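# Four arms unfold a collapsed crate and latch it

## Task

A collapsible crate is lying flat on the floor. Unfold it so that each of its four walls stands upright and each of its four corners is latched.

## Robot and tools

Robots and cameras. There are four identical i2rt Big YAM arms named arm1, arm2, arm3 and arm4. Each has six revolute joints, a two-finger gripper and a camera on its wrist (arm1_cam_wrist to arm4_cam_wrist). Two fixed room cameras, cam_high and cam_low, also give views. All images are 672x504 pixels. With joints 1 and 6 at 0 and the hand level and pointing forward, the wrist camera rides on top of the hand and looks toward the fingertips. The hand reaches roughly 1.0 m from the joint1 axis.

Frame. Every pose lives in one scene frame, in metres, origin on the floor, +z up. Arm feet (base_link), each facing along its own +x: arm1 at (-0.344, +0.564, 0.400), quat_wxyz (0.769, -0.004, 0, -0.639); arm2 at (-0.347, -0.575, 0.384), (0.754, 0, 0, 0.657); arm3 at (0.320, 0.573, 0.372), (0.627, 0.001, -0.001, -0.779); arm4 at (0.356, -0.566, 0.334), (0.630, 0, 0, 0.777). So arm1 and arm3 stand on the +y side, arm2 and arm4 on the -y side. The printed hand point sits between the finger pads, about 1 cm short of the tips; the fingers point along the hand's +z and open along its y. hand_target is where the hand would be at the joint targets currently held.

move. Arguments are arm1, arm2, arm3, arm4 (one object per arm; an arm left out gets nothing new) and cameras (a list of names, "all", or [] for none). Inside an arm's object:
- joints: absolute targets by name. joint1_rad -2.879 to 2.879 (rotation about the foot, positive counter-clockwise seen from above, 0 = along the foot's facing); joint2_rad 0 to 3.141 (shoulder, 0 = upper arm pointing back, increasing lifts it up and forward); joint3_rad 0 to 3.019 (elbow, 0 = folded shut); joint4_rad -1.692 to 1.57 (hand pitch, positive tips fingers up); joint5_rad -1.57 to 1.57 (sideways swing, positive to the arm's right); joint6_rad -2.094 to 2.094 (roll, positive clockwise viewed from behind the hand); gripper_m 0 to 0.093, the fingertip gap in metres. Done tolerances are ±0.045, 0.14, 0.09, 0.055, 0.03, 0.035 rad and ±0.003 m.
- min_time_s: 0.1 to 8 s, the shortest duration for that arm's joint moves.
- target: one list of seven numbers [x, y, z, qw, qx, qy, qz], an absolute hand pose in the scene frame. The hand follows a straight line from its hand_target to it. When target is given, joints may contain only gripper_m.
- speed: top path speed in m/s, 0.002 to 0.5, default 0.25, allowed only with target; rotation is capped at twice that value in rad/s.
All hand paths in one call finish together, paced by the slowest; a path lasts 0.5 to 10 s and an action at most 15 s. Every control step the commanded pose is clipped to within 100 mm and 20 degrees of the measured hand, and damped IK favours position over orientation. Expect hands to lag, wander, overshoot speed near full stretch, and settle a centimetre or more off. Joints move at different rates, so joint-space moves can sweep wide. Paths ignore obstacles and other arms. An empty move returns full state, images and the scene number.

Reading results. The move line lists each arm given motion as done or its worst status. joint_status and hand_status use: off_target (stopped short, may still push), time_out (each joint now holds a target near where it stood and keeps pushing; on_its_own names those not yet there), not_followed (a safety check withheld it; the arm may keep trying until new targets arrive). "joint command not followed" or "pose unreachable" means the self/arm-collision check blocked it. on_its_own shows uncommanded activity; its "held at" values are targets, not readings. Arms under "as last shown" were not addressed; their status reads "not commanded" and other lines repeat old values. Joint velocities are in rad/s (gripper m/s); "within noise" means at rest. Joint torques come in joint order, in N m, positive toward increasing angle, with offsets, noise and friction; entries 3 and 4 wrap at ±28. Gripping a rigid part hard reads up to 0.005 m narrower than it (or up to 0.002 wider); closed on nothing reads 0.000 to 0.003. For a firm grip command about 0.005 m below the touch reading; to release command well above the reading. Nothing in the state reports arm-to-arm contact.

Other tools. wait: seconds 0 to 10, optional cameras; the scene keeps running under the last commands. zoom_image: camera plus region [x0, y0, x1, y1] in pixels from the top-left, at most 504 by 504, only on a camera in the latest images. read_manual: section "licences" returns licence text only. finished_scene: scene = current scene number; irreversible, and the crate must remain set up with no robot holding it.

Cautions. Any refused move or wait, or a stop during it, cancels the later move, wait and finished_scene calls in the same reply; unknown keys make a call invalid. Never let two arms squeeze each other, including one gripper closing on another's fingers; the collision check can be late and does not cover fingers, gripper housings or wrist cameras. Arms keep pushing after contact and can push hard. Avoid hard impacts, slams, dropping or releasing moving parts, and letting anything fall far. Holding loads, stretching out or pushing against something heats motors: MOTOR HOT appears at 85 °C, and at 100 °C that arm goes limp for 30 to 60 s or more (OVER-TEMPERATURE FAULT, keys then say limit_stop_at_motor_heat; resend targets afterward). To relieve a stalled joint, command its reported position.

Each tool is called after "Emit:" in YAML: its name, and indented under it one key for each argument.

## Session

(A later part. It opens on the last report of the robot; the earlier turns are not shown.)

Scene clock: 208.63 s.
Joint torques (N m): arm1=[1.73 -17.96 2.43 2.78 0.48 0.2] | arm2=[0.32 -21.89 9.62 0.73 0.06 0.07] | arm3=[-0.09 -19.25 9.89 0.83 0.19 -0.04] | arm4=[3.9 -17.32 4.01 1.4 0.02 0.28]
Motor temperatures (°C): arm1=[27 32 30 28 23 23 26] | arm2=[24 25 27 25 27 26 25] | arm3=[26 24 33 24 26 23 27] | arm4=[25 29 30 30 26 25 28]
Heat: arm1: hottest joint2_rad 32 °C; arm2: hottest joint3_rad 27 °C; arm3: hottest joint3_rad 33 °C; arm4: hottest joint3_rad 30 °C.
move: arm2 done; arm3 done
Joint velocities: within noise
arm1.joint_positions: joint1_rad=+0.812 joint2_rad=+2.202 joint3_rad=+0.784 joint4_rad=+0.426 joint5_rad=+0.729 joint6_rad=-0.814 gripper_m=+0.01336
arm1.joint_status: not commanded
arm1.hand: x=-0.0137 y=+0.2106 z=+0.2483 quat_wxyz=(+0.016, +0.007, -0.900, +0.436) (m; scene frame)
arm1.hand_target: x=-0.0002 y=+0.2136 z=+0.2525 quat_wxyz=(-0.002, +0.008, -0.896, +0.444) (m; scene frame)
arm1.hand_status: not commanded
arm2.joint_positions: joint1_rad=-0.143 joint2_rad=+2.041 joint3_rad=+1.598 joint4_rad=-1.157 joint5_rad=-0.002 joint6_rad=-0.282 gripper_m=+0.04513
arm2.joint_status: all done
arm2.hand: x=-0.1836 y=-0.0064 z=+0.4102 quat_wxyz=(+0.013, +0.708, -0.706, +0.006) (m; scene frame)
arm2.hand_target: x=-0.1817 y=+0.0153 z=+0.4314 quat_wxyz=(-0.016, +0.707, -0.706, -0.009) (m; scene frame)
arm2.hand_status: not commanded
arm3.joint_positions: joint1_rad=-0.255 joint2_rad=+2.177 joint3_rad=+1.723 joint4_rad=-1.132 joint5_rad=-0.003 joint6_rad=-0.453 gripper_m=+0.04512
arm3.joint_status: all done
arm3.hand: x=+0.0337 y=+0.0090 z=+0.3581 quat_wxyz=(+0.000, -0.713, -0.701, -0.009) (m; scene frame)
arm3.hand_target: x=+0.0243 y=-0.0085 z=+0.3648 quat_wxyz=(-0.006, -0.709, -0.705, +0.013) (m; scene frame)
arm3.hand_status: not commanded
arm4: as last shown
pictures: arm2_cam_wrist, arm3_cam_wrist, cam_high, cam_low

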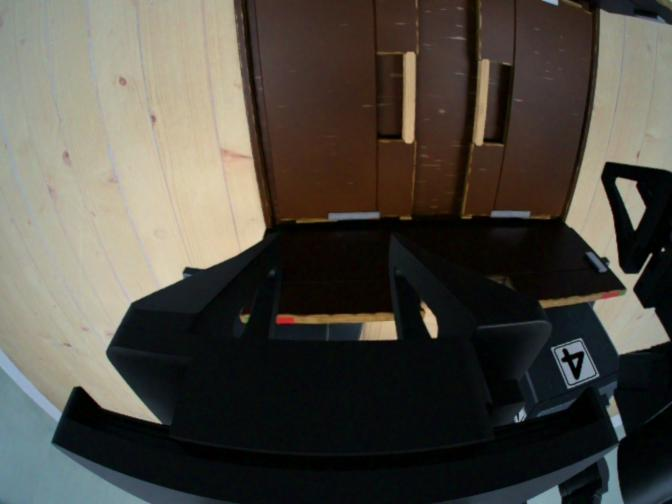

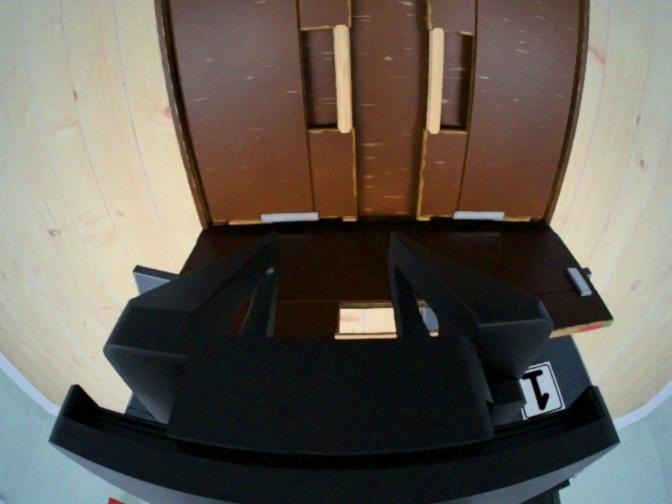

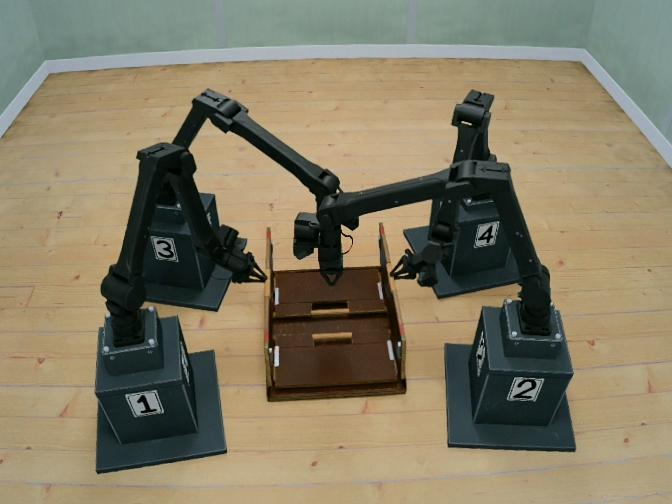

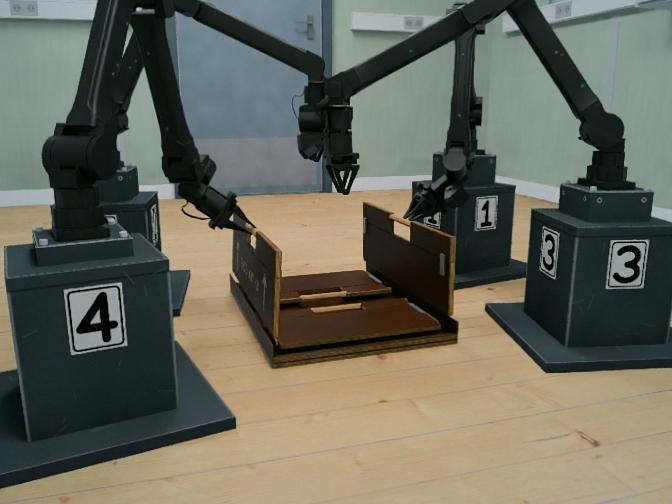

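Emit:
move:
  arm3: {"target": [0.014, -0.0195, 0.118, 0.0057, 0.693, 0.721, -0.022], "speed": 0.25}
  cameras: ["arm3_cam_wrist", "cam_low"]

Emit:
zoom_image:
  camera: "arm3_cam_wrist"
  region: [210, 40, 500, 330]

Emit:
zoom_image:
  camera: "cam_low"
  region: [250, 170, 430, 350]

Scene clock: 221.40 s.
Joint torques (N m): arm1=[1.2 -17.61 2.29 2.7 0.49 0.18] | arm2=[0.56 -22.3 9.52 0.72 0.05 0.07] | arm3=[-0.97 -19.96 7.62 0.75 0.18 -0.07] | arm4=[3.9 -17.32 4 1.39 0.02 0.28]
Motor temperatures (°C): arm1=[27 32 30 28 23 23 26] | arm2=[24 25 28 25 27 26 25] | arm3=[26 25 33 24 26 23 27] | arm4=[25 30 29 30 26 25 28]
Heat: arm1: hottest joint2_rad 32 °C; arm2: hottest joint3_rad 28 °C; arm3: hottest joint3_rad 33 °C; arm4: hottest joint2_rad 30 °C.
move: arm3 off_target
Joint velocities: within noise
arm1, arm2, arm4: as last shown
arm1.joint_positions: joint1_rad=+0.812 joint2_rad=+2.202 joint3_rad=+0.784 joint4_rad=+0.426 joint5_rad=+0.729 joint6_rad=-0.814 gripper_m=+0.01331
arm2.hand_target: x=-0.1815 y=+0.0153 z=+0.4314 quat_wxyz=(-0.016, +0.707, -0.707, -0.009) (m; scene frame)
arm3.joint_positions: joint1_rad=-0.259 joint2_rad=+2.584 joint3_rad=+1.789 joint4_rad=-0.750 joint5_rad=+0.000 joint6_rad=-0.505 gripper_m=+0.04512
arm3.joint_status: not commanded
arm3.hand: x=+0.0221 y=-0.0073 z=+0.1235 quat_wxyz=(-0.005, -0.696, -0.718, +0.012) (m; scene frame)
arm3.hand_target: x=+0.0123 y=-0.0162 z=+0.1192 quat_wxyz=(-0.006, -0.695, -0.719, +0.023) (m; scene frame)
arm3.hand_status: off_target (0.016 m and 1.3 deg from the pose sent, 0.243 m and 4.8 deg at the start)
pictures: arm3_cam_wrist, cam_low

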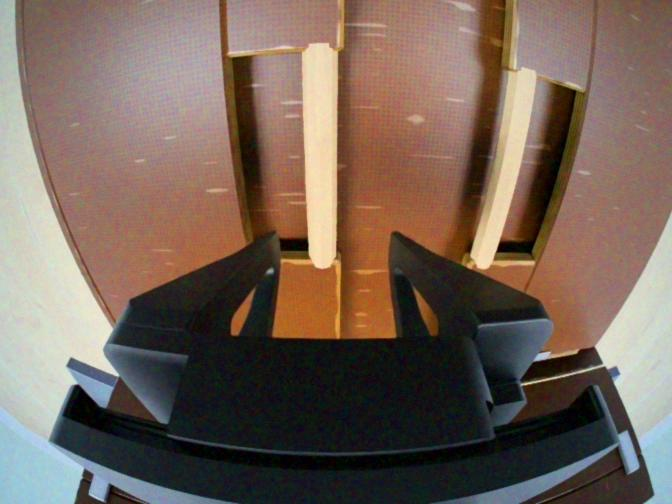

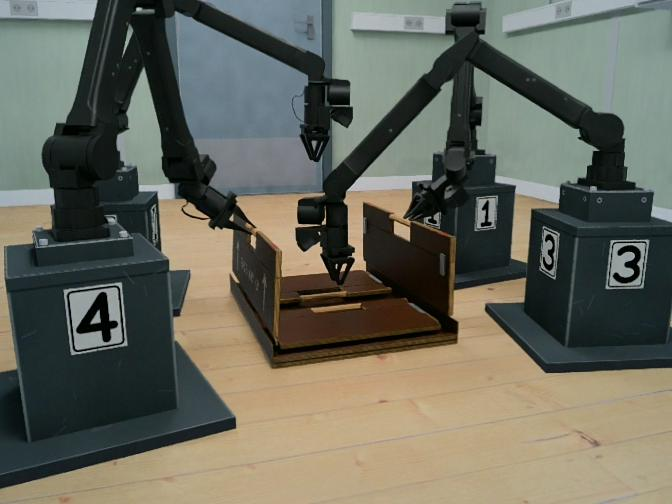

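Scaled by 1.738 from the camera's 672x504 image, which has a finer 960x720 frame.

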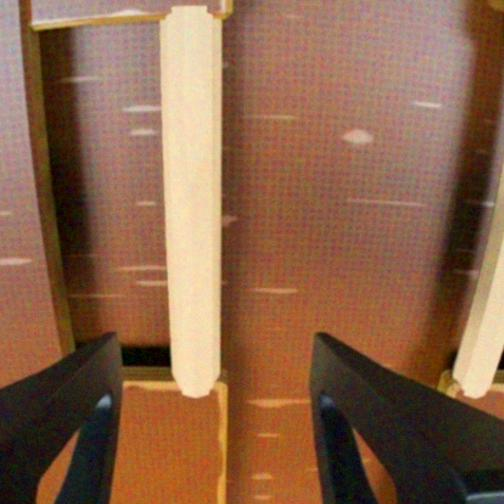

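Scaled by 2.800 from the camera's 672x504 image, which has a finer 960x720 frame.

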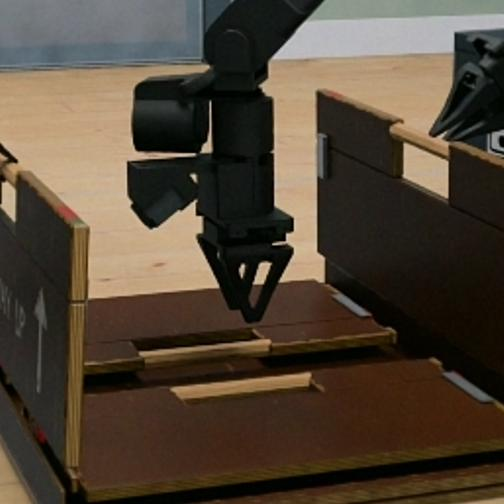

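Emit:
move:
  arm3: {"target": [0.018, -0.016, 0.055, 0.0006, 0.693, 0.721, -0.0105], "speed": 0.15}
  cameras: ["arm3_cam_wrist", "cam_low"]

Emit:
zoom_image:
  camera: "arm3_cam_wrist"
  region: [210, 40, 460, 290]

Emit:
zoom_image:
  camera: "cam_low"
  region: [250, 170, 430, 350]

Scene clock: 230.37 s.
Joint torques (N m): arm1=[1.32 -17.73 2.44 2.76 0.49 0.19] | arm2=[0.56 -22.3 9.55 0.73 0.06 0.07] | arm3=[-0.03 -19.6 7.38 0.38 0.2 0.02] | arm4=[3.9 -17.38 4.01 1.39 0.03 0.28]
Motor temperatures (°C): arm1=[27 32 30 28 23 23 26] | arm2=[24 26 28 25 27 26 25] | arm3=[26 26 33 24 26 23 27] | arm4=[25 30 29 30 26 25 28]
Heat: arm1: hottest joint2_rad 32 °C; arm2: hottest joint3_rad 28 °C; arm3: hottest joint3_rad 33 °C; arm4: hottest joint2_rad 30 °C.
move: arm3 off_target
Joint velocities: arm1=[0.005 -0.005 0.007 0.002 -0.022 -0.037 0.012] | arm2=[within noise] | arm3=[within noise] | arm4=[within noise]
arm1, arm2, arm4: as last shown
arm1.joint_positions: joint1_rad=+0.812 joint2_rad=+2.202 joint3_rad=+0.784 joint4_rad=+0.426 joint5_rad=+0.729 joint6_rad=-0.814 gripper_m=+0.01328
arm3.joint_positions: joint1_rad=-0.259 joint2_rad=+2.720 joint3_rad=+1.886 joint4_rad=-0.724 joint5_rad=+0.005 joint6_rad=-0.505 gripper_m=+0.04512
arm3.joint_status: not commanded
arm3.hand: x=+0.0208 y=-0.0084 z=+0.0630 quat_wxyz=(-0.001, -0.696, -0.718, +0.006) (m; scene frame)
arm3.hand_target: x=+0.0184 y=-0.0149 z=+0.0548 quat_wxyz=(+0.000, -0.693, -0.721, +0.011) (m; scene frame)
arm3.hand_status: off_target (0.011 m and 0.8 deg from the pose sent, 0.069 m and 0.7 deg at the start)
pictures: arm3_cam_wrist, cam_low

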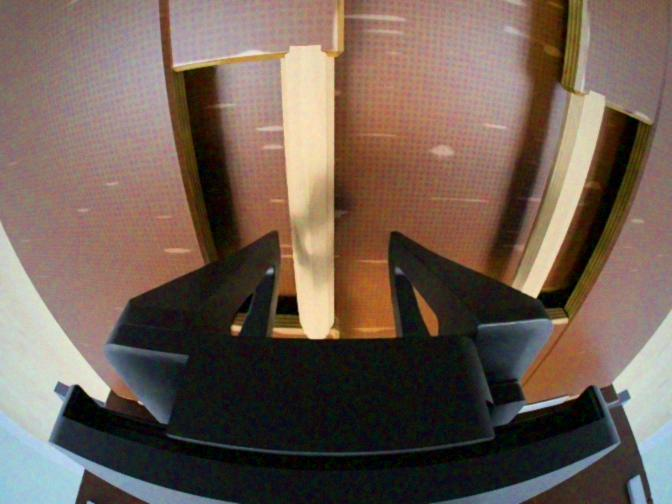

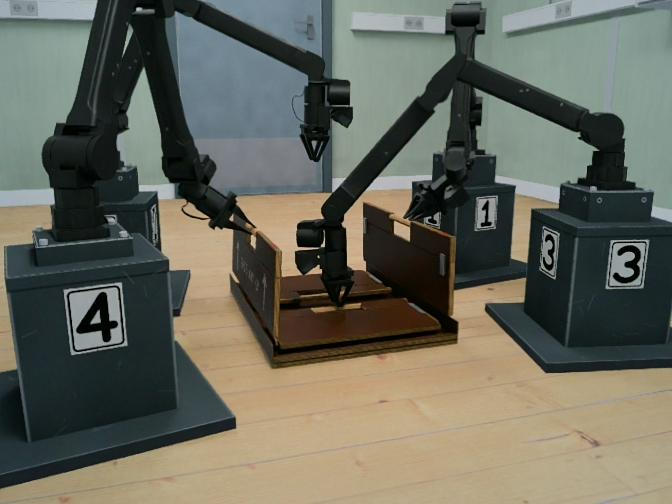

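Scaled by 2.016 from the camera's 672x504 image, which has a finer 960x720 frame.

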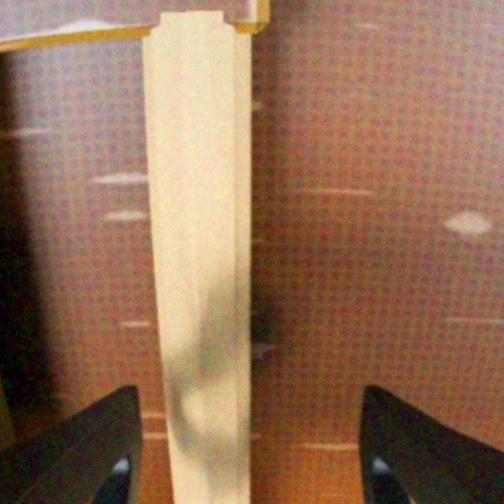

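Scaled by 2.800 from the camera's 672x504 image, which has a finer 960x720 frame.

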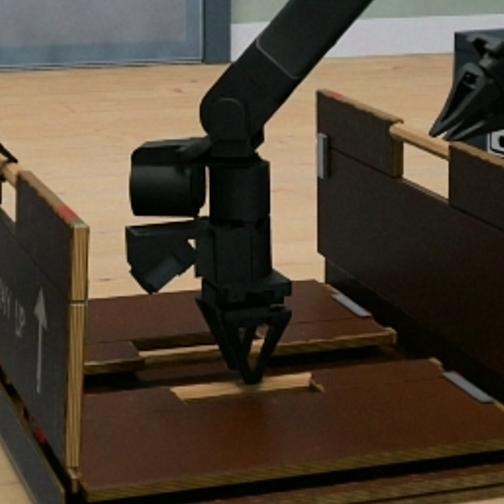

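Emit:
move:
  arm3: {"target": [0.031, -0.016, 0.057, 0.0006, 0.693, 0.721, -0.0105], "speed": 0.15}

Emit:
move:
  arm3: {"target": [0.031, -0.016, 0.04, 0.0006, 0.693, 0.721, -0.0105], "speed": 0.1}
  cameras: ["arm3_cam_wrist", "cam_low"]

Emit:
zoom_image:
  camera: "arm3_cam_wrist"
  region: [210, 40, 460, 290]

Emit:
zoom_image:
  camera: "cam_low"
  region: [250, 170, 430, 350]

Scene clock: 233.77 s.
Joint torques (N m): arm1=[1.67 -17.32 2.37 2.95 0.53 0.21] | arm2=[0.56 -22.3 9.52 0.72 0.06 0.07] | arm3=[0.26 -21.13 5.44 1.05 0.18 0.17] | arm4=[3.9 -17.38 4.01 1.4 0.02 0.29]
Motor temperatures (°C): arm1=[27 32 30 28 23 23 26] | arm2=[24 26 28 25 27 26 25] | arm3=[26 26 32 24 26 23 27] | arm4=[25 30 29 30 26 25 28]
Heat: arm1: hottest joint2_rad 32 °C; arm2: hottest joint3_rad 28 °C; arm3: hottest joint3_rad 32 °C; arm4: hottest joint2_rad 30 °C.
move: arm3 done
Joint velocities: within noise
arm1, arm2, arm4: as last shown
arm1.joint_positions: joint1_rad=+0.812 joint2_rad=+2.202 joint3_rad=+0.784 joint4_rad=+0.426 joint5_rad=+0.729 joint6_rad=-0.814 gripper_m=+0.01337
arm3.joint_positions: joint1_rad=-0.245 joint2_rad=+2.720 joint3_rad=+1.886 joint4_rad=-0.724 joint5_rad=+0.005 joint6_rad=-0.505 gripper_m=+0.04512
arm3.joint_status: not commanded
arm3.hand: x=+0.0288 y=-0.0125 z=+0.0630 quat_wxyz=(-0.001, -0.691, -0.723, +0.006) (m; scene frame)
arm3.hand_target: x=+0.0345 y=-0.0175 z=+0.0571 quat_wxyz=(-0.001, -0.691, -0.723, +0.011) (m; scene frame)
arm3.hand_status: done (0.007 m and 0.6 deg from the pose sent, 0.014 m and 0.8 deg at the start)
pictures: none

Scene clock: 234.93 s.
Joint torques (N m): arm1=[1.67 -17.73 2.25 2.85 0.53 0.19] | arm2=[0.5 -22.36 9.54 0.72 0.06 0.06] | arm3=[0.26 -19.25 6.87 0.87 0.18 0.17] | arm4=[3.9 -17.32 4.01 1.39 0.02 0.29]
Motor temperatures (°C): arm1=[27 32 30 28 23 23 26] | arm2=[24 26 28 25 27 26 25] | arm3=[26 27 32 24 26 23 27] | arm4=[25 30 29 30 26 25 28]
Heat: arm1: hottest joint2_rad 32 °C; arm2: hottest joint3_rad 28 °C; arm3: hottest joint3_rad 32 °C; arm4: hottest joint2_rad 30 °C.
move: arm3 off_target
Joint velocities: within noise
arm1, arm2, arm4: as last shown
arm1.joint_positions: joint1_rad=+0.812 joint2_rad=+2.202 joint3_rad=+0.784 joint4_rad=+0.426 joint5_rad=+0.729 joint6_rad=-0.814 gripper_m=+0.01331
arm3.joint_positions: joint1_rad=-0.250 joint2_rad=+2.730 joint3_rad=+1.886 joint4_rad=-0.708 joint5_rad=+0.005 joint6_rad=-0.505 gripper_m=+0.04512
arm3.joint_status: not commanded
arm3.hand: x=+0.0263 y=-0.0109 z=+0.0572 quat_wxyz=(-0.002, -0.693, -0.721, +0.009) (m; scene frame)
arm3.hand_target: x=+0.0287 y=-0.0136 z=+0.0403 quat_wxyz=(-0.001, -0.694, -0.720, +0.011) (m; scene frame)
arm3.hand_status: off_target (0.019 m and 0.2 deg from the pose sent, 0.023 m and 0.6 deg at the start)
pictures: arm3_cam_wrist, cam_low

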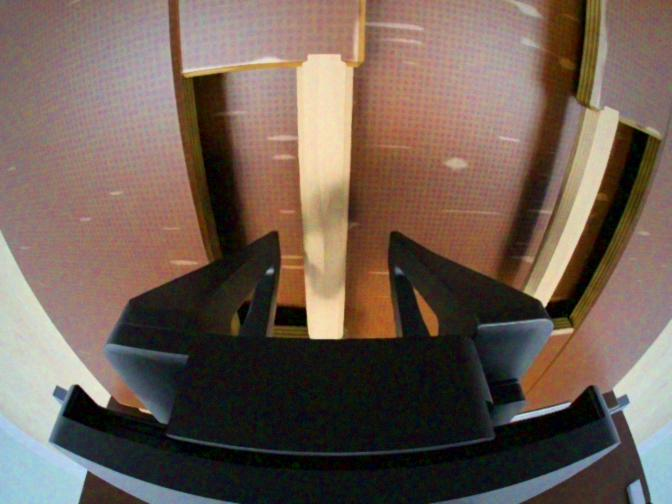

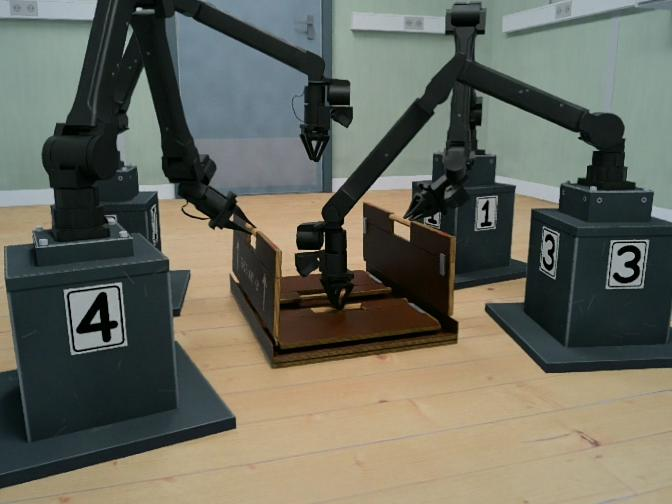

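Scaled by 2.016 from the camera's 672x504 image, which has a finer 960x720 frame.

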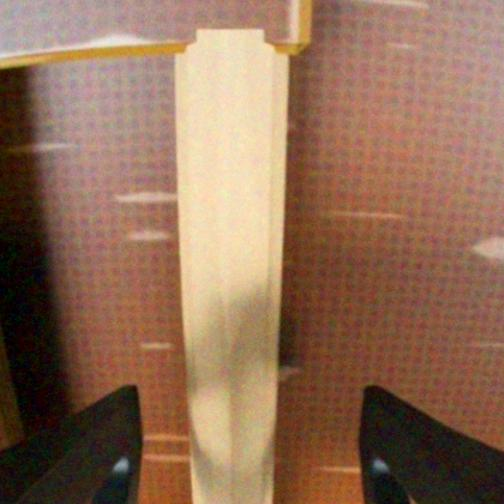

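Scaled by 2.800 from the camera's 672x504 image, which has a finer 960x720 frame.

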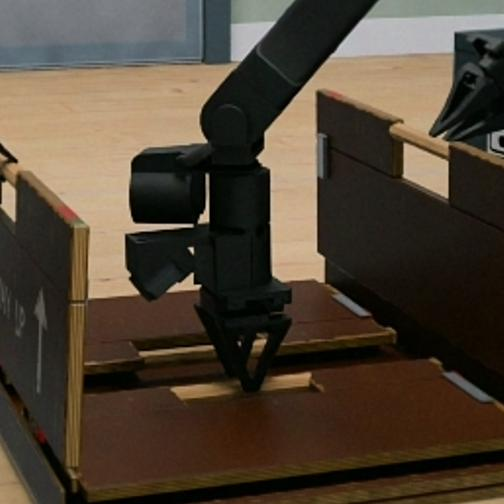

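Emit:
move:
  arm3: {"target": [0.031, -0.016, 0.026, 0.0006, 0.693, 0.721, -0.0105], "speed": 0.1}
  cameras: ["arm3_cam_wrist", "cam_low"]

Emit:
zoom_image:
  camera: "arm3_cam_wrist"
  region: [210, 40, 460, 290]

Emit:
zoom_image:
  camera: "cam_low"
  region: [250, 170, 430, 350]

Scene clock: 237.97 s.
Joint torques (N m): arm1=[1.9 -17.26 2.4 2.82 0.54 0.19] | arm2=[0.56 -22.3 9.52 0.73 0.06 0.06] | arm3=[0.03 -19.37 7.24 0.75 0.23 0.16] | arm4=[3.84 -17.32 4.01 1.4 0.02 0.28]
Motor temperatures (°C): arm1=[27 32 30 28 23 23 26] | arm2=[24 26 28 25 27 26 25] | arm3=[26 27 32 24 26 23 27] | arm4=[25 30 29 30 26 25 28]
Heat: arm1: hottest joint2_rad 32 °C; arm2: hottest joint3_rad 28 °C; arm3: hottest joint3_rad 32 °C; arm4: hottest joint2_rad 30 °C.
move: arm3 off_target
Joint velocities: within noise
arm1, arm2, arm4: as last shown
arm1.joint_positions: joint1_rad=+0.812 joint2_rad=+2.202 joint3_rad=+0.784 joint4_rad=+0.426 joint5_rad=+0.729 joint6_rad=-0.814 gripper_m=+0.01306
arm3.joint_positions: joint1_rad=-0.251 joint2_rad=+2.763 joint3_rad=+1.903 joint4_rad=-0.699 joint5_rad=+0.005 joint6_rad=-0.504 gripper_m=+0.04512
arm3.joint_status: not commanded
arm3.hand: x=+0.0272 y=-0.0069 z=+0.0403 quat_wxyz=(+0.000, -0.694, -0.720, +0.005) (m; scene frame)
arm3.hand_target: x=+0.0307 y=-0.0143 z=+0.0266 quat_wxyz=(-0.001, -0.694, -0.720, +0.010) (m; scene frame)
arm3.hand_status: off_target (0.017 m and 0.6 deg from the pose sent, 0.032 m and 0.2 deg at the start)
pictures: arm3_cam_wrist, cam_low

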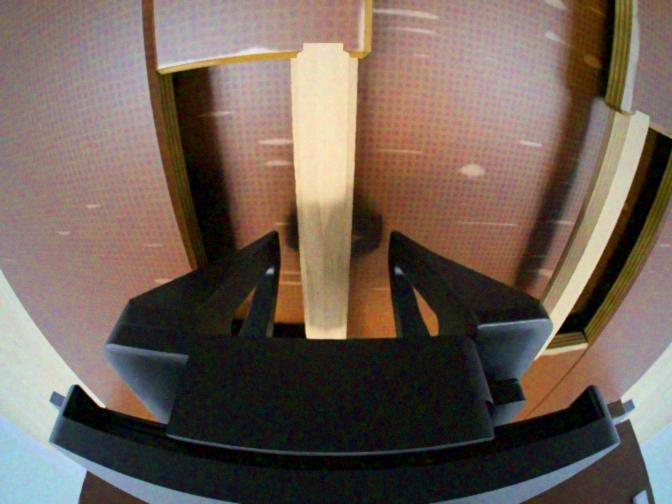

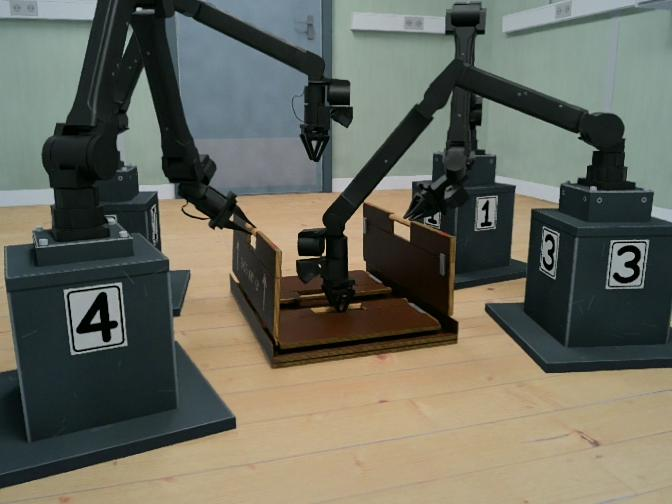

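Scaled by 2.016 from the camera's 672x504 image, which has a finer 960x720 frame.

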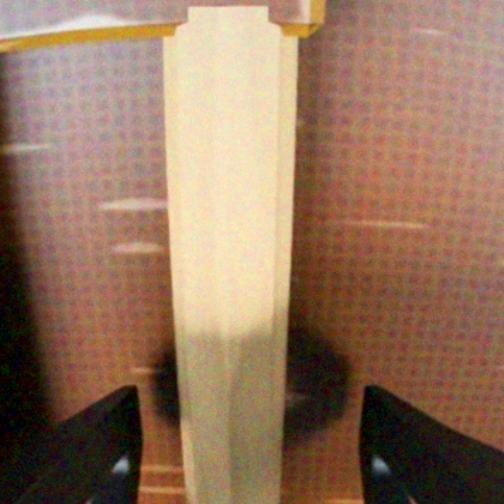

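Scaled by 2.800 from the camera's 672x504 image, which has a finer 960x720 frame.

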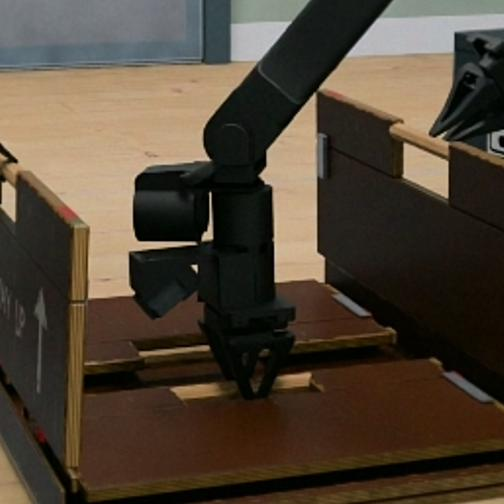

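Emit:
move:
  arm3: {"target": [0.031, -0.016, 0.0235, 0.0006, 0.693, 0.721, -0.0105], "speed": 0.1, "joints": {"gripper_m": 0.03}}

Emit:
move:
  arm3: {"joints": {"gripper_m": 0.013}}
  cameras: ["arm3_cam_wrist", "cam_low"]

Scene clock: 241.03 s.
Joint torques (N m): arm1=[1.49 -17.08 2.4 2.76 0.53 0.21] | arm2=[0.56 -22.3 9.55 0.72 0.06 0.06] | arm3=[0.62 -19.02 7.54 0.76 0.18 0.16] | arm4=[3.9 -17.32 4.01 1.39 0.03 0.28]
Motor temperatures (°C): arm1=[27 32 30 28 23 23 26] | arm2=[24 26 28 25 27 26 25] | arm3=[26 27 32 24 26 23 27] | arm4=[25 30 28 30 26 25 28]
Heat: arm1: hottest joint2_rad 32 °C; arm2: hottest joint3_rad 28 °C; arm3: hottest joint3_rad 32 °C; arm4: hottest joint2_rad 30 °C.
move: arm3 off_target
Joint velocities: within noise
arm1, arm2, arm4: as last shown
arm1.joint_positions: joint1_rad=+0.812 joint2_rad=+2.202 joint3_rad=+0.784 joint4_rad=+0.426 joint5_rad=+0.729 joint6_rad=-0.814 gripper_m=+0.01324
arm3.joint_positions: joint1_rad=-0.251 joint2_rad=+2.765 joint3_rad=+1.903 joint4_rad=-0.699 joint5_rad=+0.005 joint6_rad=-0.504 gripper_m=+0.03013
arm3.joint_status: all done
arm3.hand: x=+0.0275 y=-0.0063 z=+0.0393 quat_wxyz=(+0.000, -0.694, -0.720, +0.004) (m; scene frame)
arm3.hand_target: x=+0.0312 y=-0.0153 z=+0.0246 quat_wxyz=(-0.001, -0.693, -0.721, +0.011) (m; scene frame)
arm3.hand_status: off_target (0.019 m and 0.7 deg from the pose sent, 0.019 m and 0.6 deg at the start)
pictures: none

Scene clock: 241.70 s.
Joint torques (N m): arm1=[1.49 -17.32 2.43 2.77 0.5 0.22] | arm2=[0.62 -22.3 9.55 0.72 0.06 0.07] | arm3=[0.09 -19.31 7.68 0.95 0.2 0.11] | arm4=[3.9 -17.32 4.01 1.39 0.03 0.28]
Motor temperatures (°C): arm1=[27 32 30 28 23 23 26] | arm2=[24 26 28 25 27 26 25] | arm3=[26 27 32 24 26 23 27] | arm4=[25 30 28 30 26 25 28]
Heat: arm1: hottest joint2_rad 32 °C; arm2: hottest joint3_rad 28 °C; arm3: hottest joint3_rad 32 °C; arm4: hottest joint2_rad 30 °C.
move: arm3 off_target
Joint velocities: arm1=[0.005 0.005 -0.012 -0.027 -0.066 -0.022 -0.004] | arm2=[within noise] | arm3=[within noise] | arm4=[within noise]
arm1, arm2: as last shown
arm1.joint_positions: joint1_rad=+0.812 joint2_rad=+2.202 joint3_rad=+0.784 joint4_rad=+0.426 joint5_rad=+0.729 joint6_rad=-0.814 gripper_m=+0.01327
arm3.joint_positions: joint1_rad=-0.248 joint2_rad=+2.766 joint3_rad=+1.903 joint4_rad=-0.699 joint5_rad=-0.004 joint6_rad=-0.499 gripper_m=+0.01717
arm3.joint_status: gripper_m off_target (ended at +0.01719, target +0.01300)
arm3.hand: x=+0.0311 y=-0.0073 z=+0.0384 quat_wxyz=(-0.004, -0.695, -0.719, +0.002) (m; scene frame)
arm3.hand_target: x=+0.0346 y=-0.0163 z=+0.0238 quat_wxyz=(-0.005, -0.692, -0.722, +0.009) (m; scene frame)
arm3.hand_status: not commanded
arm4.joint_positions: joint1_rad=+0.830 joint2_rad=+2.036 joint3_rad=+0.839 joint4_rad=+0.210 joint5_rad=+0.766 joint6_rad=-0.791 gripper_m=+0.01591
arm4.joint_status: not commanded
arm4.hand: x=-0.0147 y=-0.2072 z=+0.2507 quat_wxyz=(-0.446, +0.895, +0.008, +0.009) (m; scene frame)
arm4.hand_target: x=-0.0267 y=-0.2172 z=+0.2604 quat_wxyz=(-0.450, +0.893, +0.012, -0.010) (m; scene frame)
arm4.hand_status: not commanded
pictures: arm3_cam_wrist, cam_low

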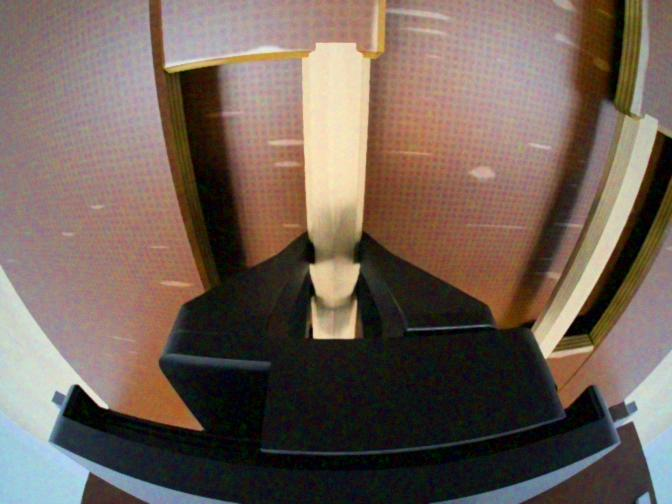

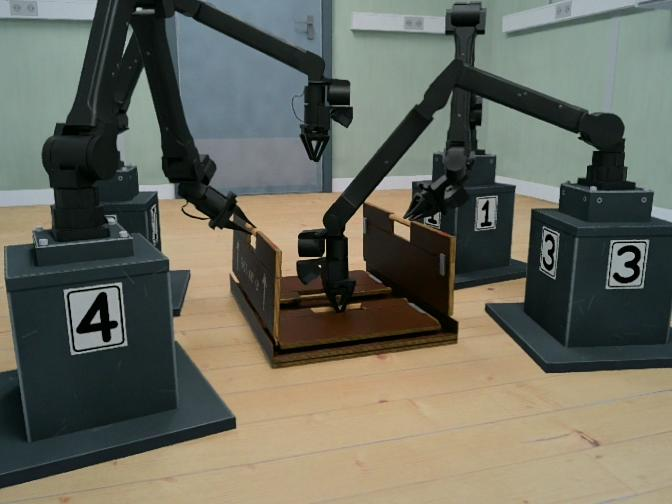

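Emit:
move:
  arm3: {"target": [0.057, -0.015, 0.146, -0.072, 0.689, 0.717, -0.082], "speed": 0.12}
  cameras: ["arm3_cam_wrist", "cam_low"]

Scene clock: 250.73 s.
Joint torques (N m): arm1=[1.79 -17.67 2.26 2.76 0.49 0.19] | arm2=[0.62 -22.3 9.54 0.72 0.06 0.07] | arm3=[1.26 -27.16 2.7 -1.31 0.11 0.16] | arm4=[3.02 -16.85 4.71 1.37 -0.07 0.22]
Motor temperatures (°C): arm1=[27 32 29 27 23 23 26] | arm2=[24 27 29 25 27 26 25] | arm3=[26 27 32 24 26 23 27] | arm4=[25 30 28 30 26 25 28]
Heat: arm1: hottest joint2_rad 32 °C; arm2: hottest joint3_rad 29 °C; arm3: hottest joint3_rad 32 °C; arm4: hottest joint2_rad 30 °C.
move: arm3 off_target
Joint velocities: within noise
arm1.joint_positions: joint1_rad=+0.812 joint2_rad=+2.202 joint3_rad=+0.784 joint4_rad=+0.426 joint5_rad=+0.729 joint6_rad=-0.814 gripper_m=+0.01333
arm1.joint_status: not commanded
arm1.hand: x=-0.0137 y=+0.2106 z=+0.2483 quat_wxyz=(+0.016, +0.007, -0.900, +0.436) (m; scene frame)
arm1.hand_target: x=-0.0002 y=+0.2136 z=+0.2525 quat_wxyz=(-0.002, +0.008, -0.896, +0.444) (m; scene frame)
arm1.hand_status: not commanded
arm2.joint_positions: joint1_rad=-0.143 joint2_rad=+2.041 joint3_rad=+1.598 joint4_rad=-1.157 joint5_rad=-0.002 joint6_rad=-0.282 gripper_m=+0.04513
arm2.joint_status: not commanded
arm2.hand: x=-0.1836 y=-0.0064 z=+0.4102 quat_wxyz=(+0.013, +0.708, -0.706, +0.006) (m; scene frame)
arm2.hand_target: x=-0.1815 y=+0.0153 z=+0.4314 quat_wxyz=(-0.016, +0.707, -0.707, -0.009) (m; scene frame)
arm2.hand_status: not commanded
arm3.joint_positions: joint1_rad=-0.178 joint2_rad=+2.584 joint3_rad=+1.691 joint4_rad=-0.578 joint5_rad=+0.212 joint6_rad=-0.433 gripper_m=+0.01712
arm3.joint_status: not commanded
arm3.hand: x=+0.0404 y=-0.0063 z=+0.1036 quat_wxyz=(+0.079, -0.692, -0.712, +0.084) (m; scene frame)
arm3.hand_target: x=+0.0517 y=-0.0173 z=+0.1437 quat_wxyz=(+0.075, -0.687, -0.717, +0.089) (m; scene frame)
arm3.hand_status: off_target (0.046 m and 1.1 deg from the pose sent, 0.111 m and 12.7 deg at the start)
arm4.joint_positions: joint1_rad=+0.843 joint2_rad=+2.032 joint3_rad=+0.829 joint4_rad=+0.210 joint5_rad=+0.772 joint6_rad=-0.785 gripper_m=+0.01589
arm4.joint_status: not commanded
arm4.hand: x=-0.0150 y=-0.2132 z=+0.2513 quat_wxyz=(-0.447, +0.894, +0.010, +0.009) (m; scene frame)
arm4.hand_target: x=-0.0267 y=-0.2174 z=+0.2608 quat_wxyz=(-0.451, +0.893, +0.012, -0.009) (m; scene frame)
arm4.hand_status: not commanded
pictures: arm3_cam_wrist, cam_low

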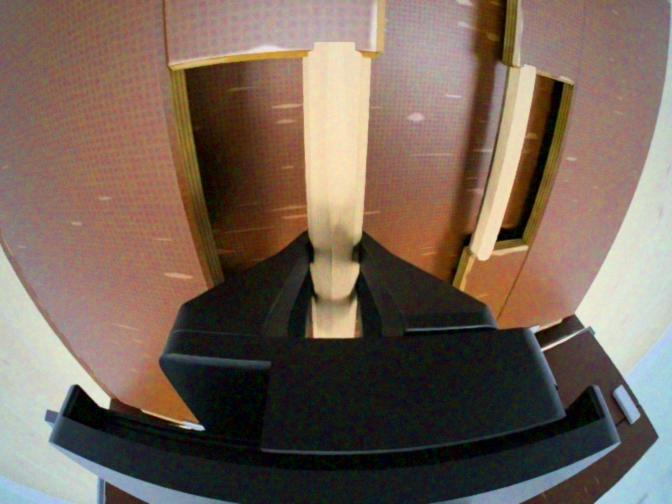

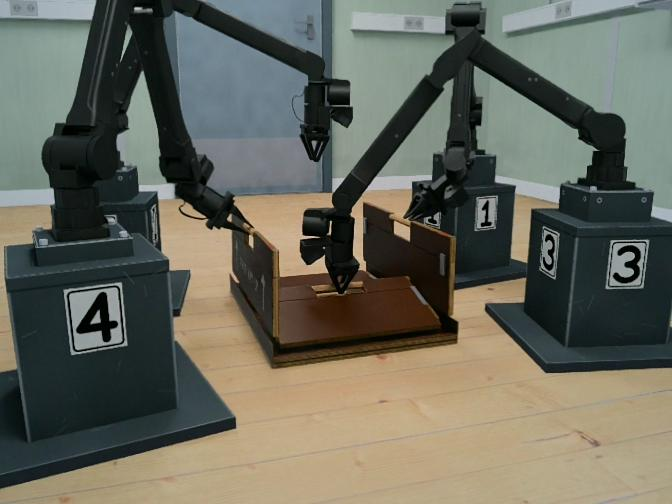

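Emit:
move:
  arm3: {"target": [0.114, -0.014, 0.226, -0.159, 0.675, 0.7025, -0.166], "speed": 0.12}
  cameras: ["arm3_cam_wrist", "cam_low"]

Scene clock: 253.97 s.
Joint torques (N m): arm1=[1.38 -17.73 2.5 2.76 0.39 0.19] | arm2=[0.44 -22.3 9.54 0.72 0.06 0.06] | arm3=[2.2 -25 3.82 -1.06 0.28 0.17] | arm4=[2.49 -16.5 5.2 1.37 -0.13 0.18]
Motor temperatures (°C): arm1=[27 32 29 27 23 23 26] | arm2=[24 27 29 25 27 26 25] | arm3=[26 27 32 24 26 23 27] | arm4=[25 30 28 30 26 25 28]
Heat: arm1: hottest joint2_rad 32 °C; arm2: hottest joint3_rad 29 °C; arm3: hottest joint3_rad 32 °C; arm4: hottest joint2_rad 30 °C.
move: arm3 off_target
Joint velocities: arm1=[-0.015 -0.005 0.012 0.017 -0.007 0.037 -0.004] | arm2=[within noise] | arm3=[within noise] | arm4=[within noise]
arm1.joint_positions: joint1_rad=+0.815 joint2_rad=+2.202 joint3_rad=+0.781 joint4_rad=+0.426 joint5_rad=+0.732 joint6_rad=-0.813 gripper_m=+0.01329
arm1.joint_status: not commanded
arm1.hand: x=-0.0144 y=+0.2123 z=+0.2480 quat_wxyz=(+0.017, +0.008, -0.900, +0.436) (m; scene frame)
arm1.hand_target: x=-0.0008 y=+0.2135 z=+0.2522 quat_wxyz=(-0.001, +0.007, -0.896, +0.444) (m; scene frame)
arm1.hand_status: not commanded
arm2: as last shown
arm3.joint_positions: joint1_rad=-0.040 joint2_rad=+2.387 joint3_rad=+1.513 joint4_rad=-0.578 joint5_rad=+0.453 joint6_rad=-0.300 gripper_m=+0.01654
arm3.joint_status: not commanded
arm3.hand: x=+0.0910 y=-0.0039 z=+0.1892 quat_wxyz=(+0.167, -0.682, -0.694, +0.158) (m; scene frame)
arm3.hand_target: x=+0.1123 y=-0.0149 z=+0.2237 quat_wxyz=(+0.159, -0.673, -0.704, +0.165) (m; scene frame)
arm3.hand_status: off_target (0.045 m and 1.8 deg from the pose sent, 0.143 m and 13.3 deg at the start)
arm4.joint_positions: joint1_rad=+0.849 joint2_rad=+2.029 joint3_rad=+0.823 joint4_rad=+0.210 joint5_rad=+0.774 joint6_rad=-0.782 gripper_m=+0.01588
arm4.joint_status: not commanded
arm4.hand: x=-0.0148 y=-0.2166 z=+0.2514 quat_wxyz=(-0.447, +0.894, +0.012, +0.009) (m; scene frame)
arm4.hand_target: x=-0.0264 y=-0.2172 z=+0.2605 quat_wxyz=(-0.451, +0.893, +0.012, -0.009) (m; scene frame)
arm4.hand_status: not commanded
pictures: arm3_cam_wrist, cam_low

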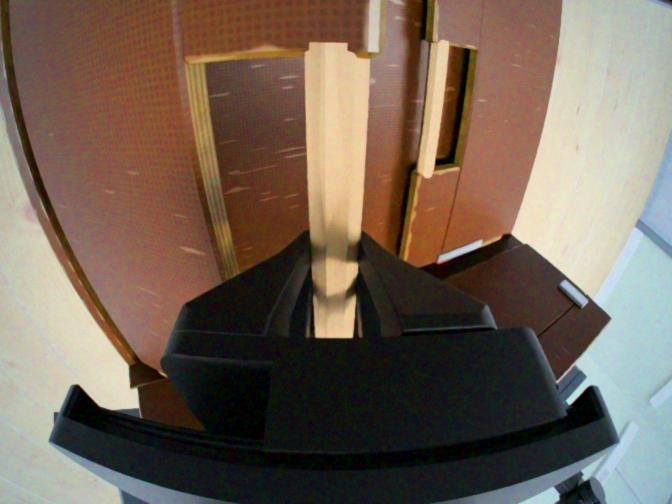

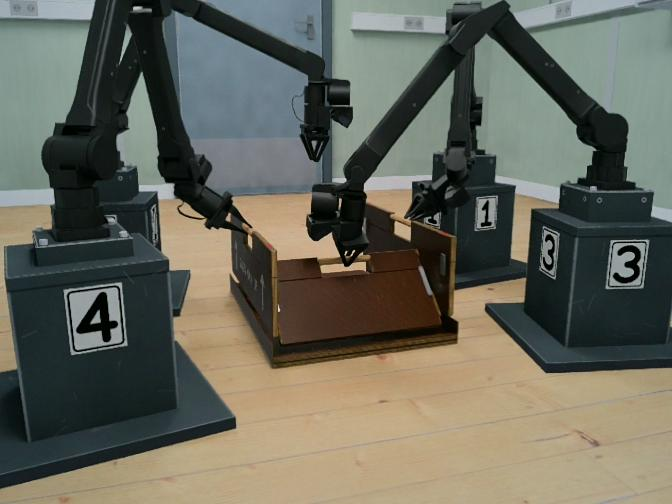

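Emit:
move:
  arm3: {"target": [0.19, -0.012, 0.262, -0.2436, 0.651, 0.6775, -0.247], "speed": 0.12}
  cameras: ["arm3_cam_wrist", "cam_low", "cam_high"]

Emit:
zoom_image:
  camera: "cam_low"
  region: [210, 170, 480, 390]

Emit:
zoom_image:
  camera: "cam_high"
  region: [240, 200, 430, 410]

Scene clock: 257.33 s.
Joint torques (N m): arm1=[0.97 -17.67 2.58 2.69 0.33 0.18] | arm2=[0.5 -22.36 9.54 0.72 0.06 0.06] | arm3=[3.96 -23.65 4.18 -0.98 0 0.19] | arm4=[2.43 -16.44 5.24 1.37 -0.16 0.18]
Motor temperatures (°C): arm1=[27 32 29 27 23 23 26] | arm2=[24 27 29 25 27 26 25] | arm3=[26 27 32 24 26 23 28] | arm4=[25 30 28 30 26 25 28]
Heat: arm1: hottest joint2_rad 32 °C; arm2: hottest joint3_rad 29 °C; arm3: hottest joint3_rad 32 °C; arm4: hottest joint2_rad 30 °C.
move: arm3 off_target
Joint velocities: arm1=[-0.024 0.005 -0.002 0.002 -0.066 0.037 -0.004] | arm2=[within noise] | arm3=[within noise] | arm4=[within noise]
arm1.joint_positions: joint1_rad=+0.817 joint2_rad=+2.200 joint3_rad=+0.781 joint4_rad=+0.426 joint5_rad=+0.734 joint6_rad=-0.813 gripper_m=+0.01316
arm1.joint_status: not commanded
arm1.hand: x=-0.0137 y=+0.2124 z=+0.2489 quat_wxyz=(+0.017, +0.008, -0.899, +0.437) (m; scene frame)
arm1.hand_target: x=-0.0001 y=+0.2134 z=+0.2531 quat_wxyz=(-0.002, +0.007, -0.896, +0.444) (m; scene frame)
arm1.hand_status: not commanded
arm2: as last shown
arm3.joint_positions: joint1_rad=+0.127 joint2_rad=+2.329 joint3_rad=+1.463 joint4_rad=-0.664 joint5_rad=+0.726 joint6_rad=-0.096 gripper_m=+0.01639
arm3.joint_status: not commanded
arm3.hand: x=+0.1536 y=-0.0012 z=+0.2346 quat_wxyz=(+0.260, -0.664, -0.659, +0.240) (m; scene frame)
arm3.hand_target: x=+0.1876 y=-0.0128 z=+0.2609 quat_wxyz=(+0.244, -0.650, -0.676, +0.247) (m; scene frame)
arm3.hand_status: off_target (0.047 m and 3.3 deg from the pose sent, 0.123 m and 14.0 deg at the start)
arm4.joint_positions: joint1_rad=+0.850 joint2_rad=+2.029 joint3_rad=+0.822 joint4_rad=+0.210 joint5_rad=+0.775 joint6_rad=-0.782 gripper_m=+0.01588
arm4.joint_status: not commanded
arm4.hand: x=-0.0144 y=-0.2174 z=+0.2512 quat_wxyz=(-0.447, +0.894, +0.013, +0.009) (m; scene frame)
arm4.hand_target: x=-0.0261 y=-0.2177 z=+0.2603 quat_wxyz=(-0.451, +0.893, +0.013, -0.008) (m; scene frame)
arm4.hand_status: not commanded
pictures: arm3_cam_wrist, cam_high, cam_low

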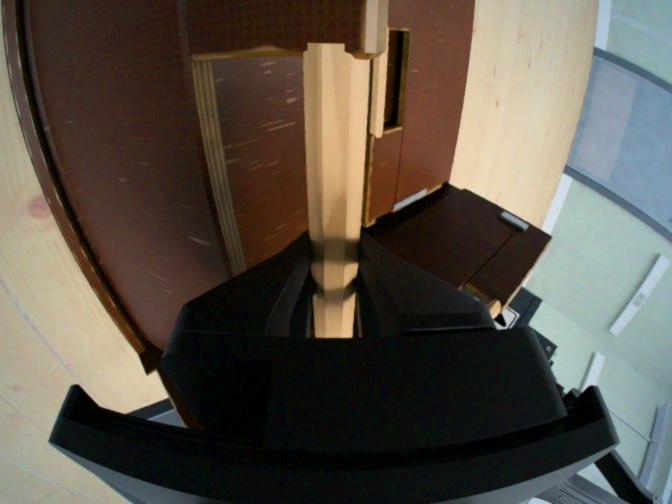

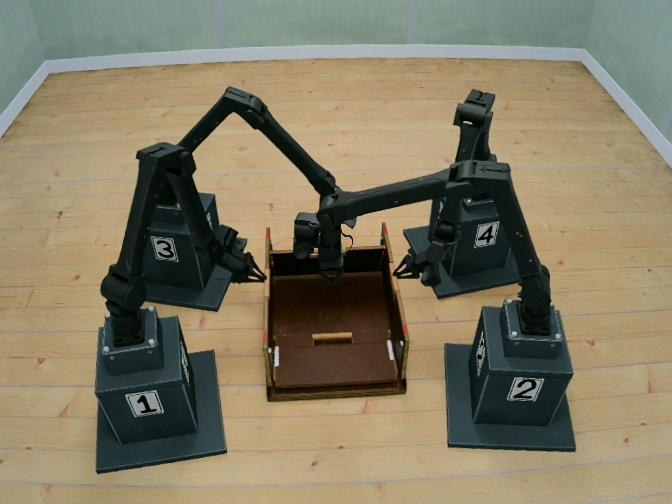

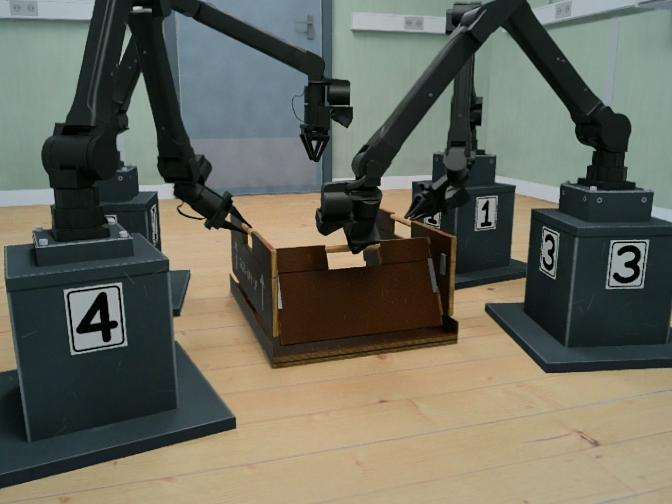

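Scaled by 1.867 from the camera's 672x504 image, which has a finer 960x720 frame.

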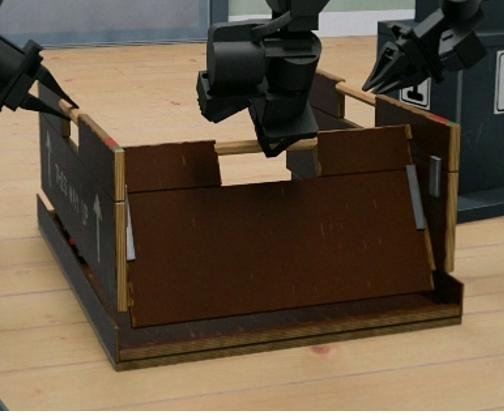

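Scaled by 2.400 from the camera's 672x504 image, which has a finer 960x720 frame.

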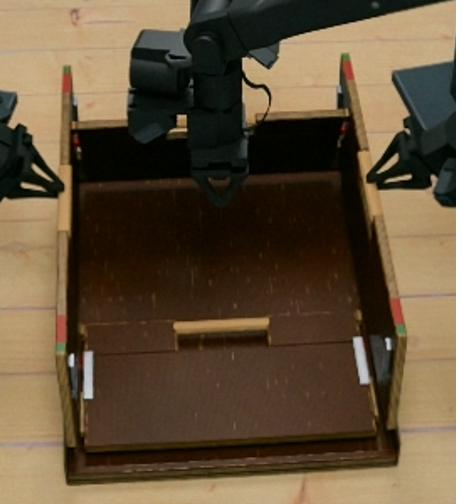

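Emit:
move:
  arm3: {"target": [0.262, -0.010, 0.266, -0.3017, 0.628, 0.6535, -0.303], "speed": 0.12}
  cameras: ["arm3_cam_wrist", "cam_low", "cam_high"]

Emit:
zoom_image:
  camera: "cam_low"
  region: [210, 170, 480, 390]

Emit:
zoom_image:
  camera: "cam_high"
  region: [240, 200, 430, 410]

Scene clock: 260.50 s.
Joint torques (N m): arm1=[1.44 -17.96 2.58 2.7 0.34 0.23] | arm2=[0.5 -22.3 9.54 0.72 0.06 0.06] | arm3=[5.01 -20.42 6.58 -2.1 0.09 0.3] | arm4=[2.43 -16.44 5.24 1.37 -0.16 0.18]
Motor temperatures (°C): arm1=[27 32 29 27 23 23 26] | arm2=[24 27 29 25 27 26 25] | arm3=[26 28 32 24 26 23 28] | arm4=[25 30 28 30 26 25 28]
Heat: arm1: hottest joint2_rad 32 °C; arm2: hottest joint3_rad 29 °C; arm3: hottest joint3_rad 32 °C; arm4: hottest joint2_rad 30 °C.
move: arm3 off_target
Joint velocities: within noise
arm1, arm2, arm4: as last shown
arm1.joint_positions: joint1_rad=+0.817 joint2_rad=+2.200 joint3_rad=+0.781 joint4_rad=+0.426 joint5_rad=+0.734 joint6_rad=-0.813 gripper_m=+0.01306
arm1.hand_target: x=-0.0002 y=+0.2133 z=+0.2531 quat_wxyz=(-0.002, +0.007, -0.896, +0.444) (m; scene frame)
arm3.joint_positions: joint1_rad=+0.273 joint2_rad=+2.345 joint3_rad=+1.487 joint4_rad=-0.825 joint5_rad=+0.894 joint6_rad=+0.128 gripper_m=+0.01638
arm3.joint_status: not commanded
arm3.hand: x=+0.2173 y=+0.0019 z=+0.2545 quat_wxyz=(+0.313, -0.643, -0.632, +0.299) (m; scene frame)
arm3.hand_target: x=+0.2604 y=-0.0094 z=+0.2658 quat_wxyz=(+0.301, -0.626, -0.652, +0.304) (m; scene frame)
arm3.hand_status: off_target (0.048 m and 3.3 deg from the pose sent, 0.113 m and 9.6 deg at the start)
arm4.hand_target: x=-0.0260 y=-0.2176 z=+0.2603 quat_wxyz=(-0.451, +0.893, +0.013, -0.008) (m; scene frame)
pictures: arm3_cam_wrist, cam_high, cam_low

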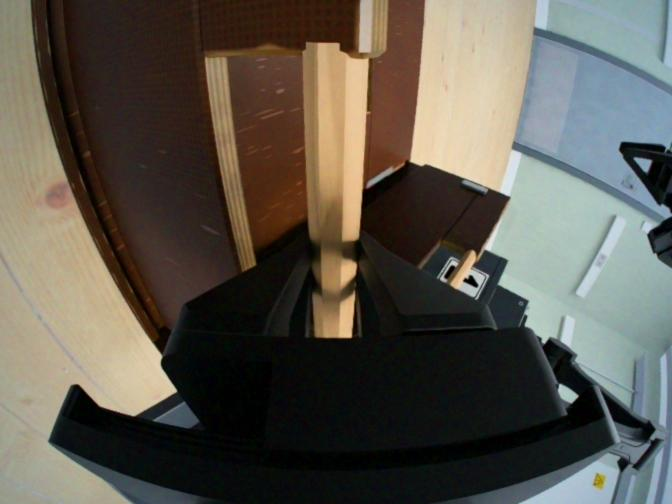

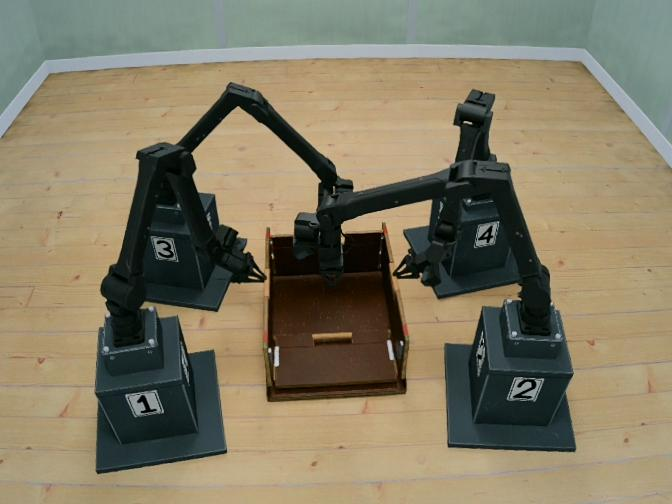

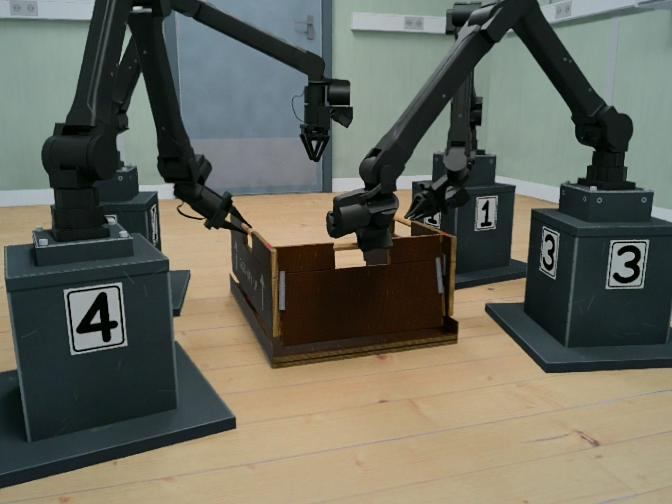

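Scaled by 1.867 from the camera's 672x504 image, which has a finer 960x720 frame.

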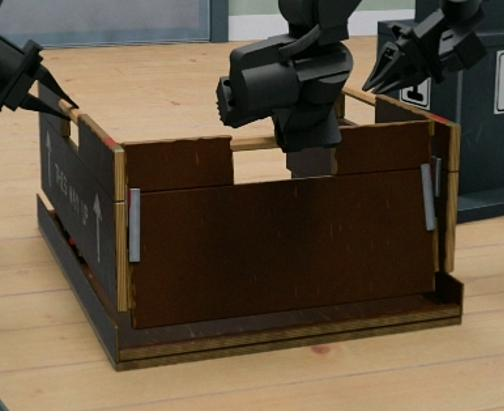

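Scaled by 2.400 from the camera's 672x504 image, which has a finer 960x720 frame.

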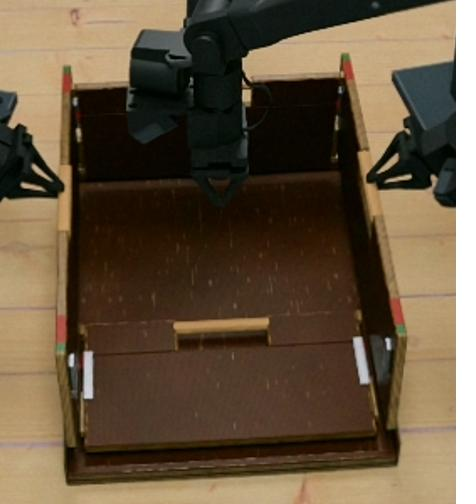

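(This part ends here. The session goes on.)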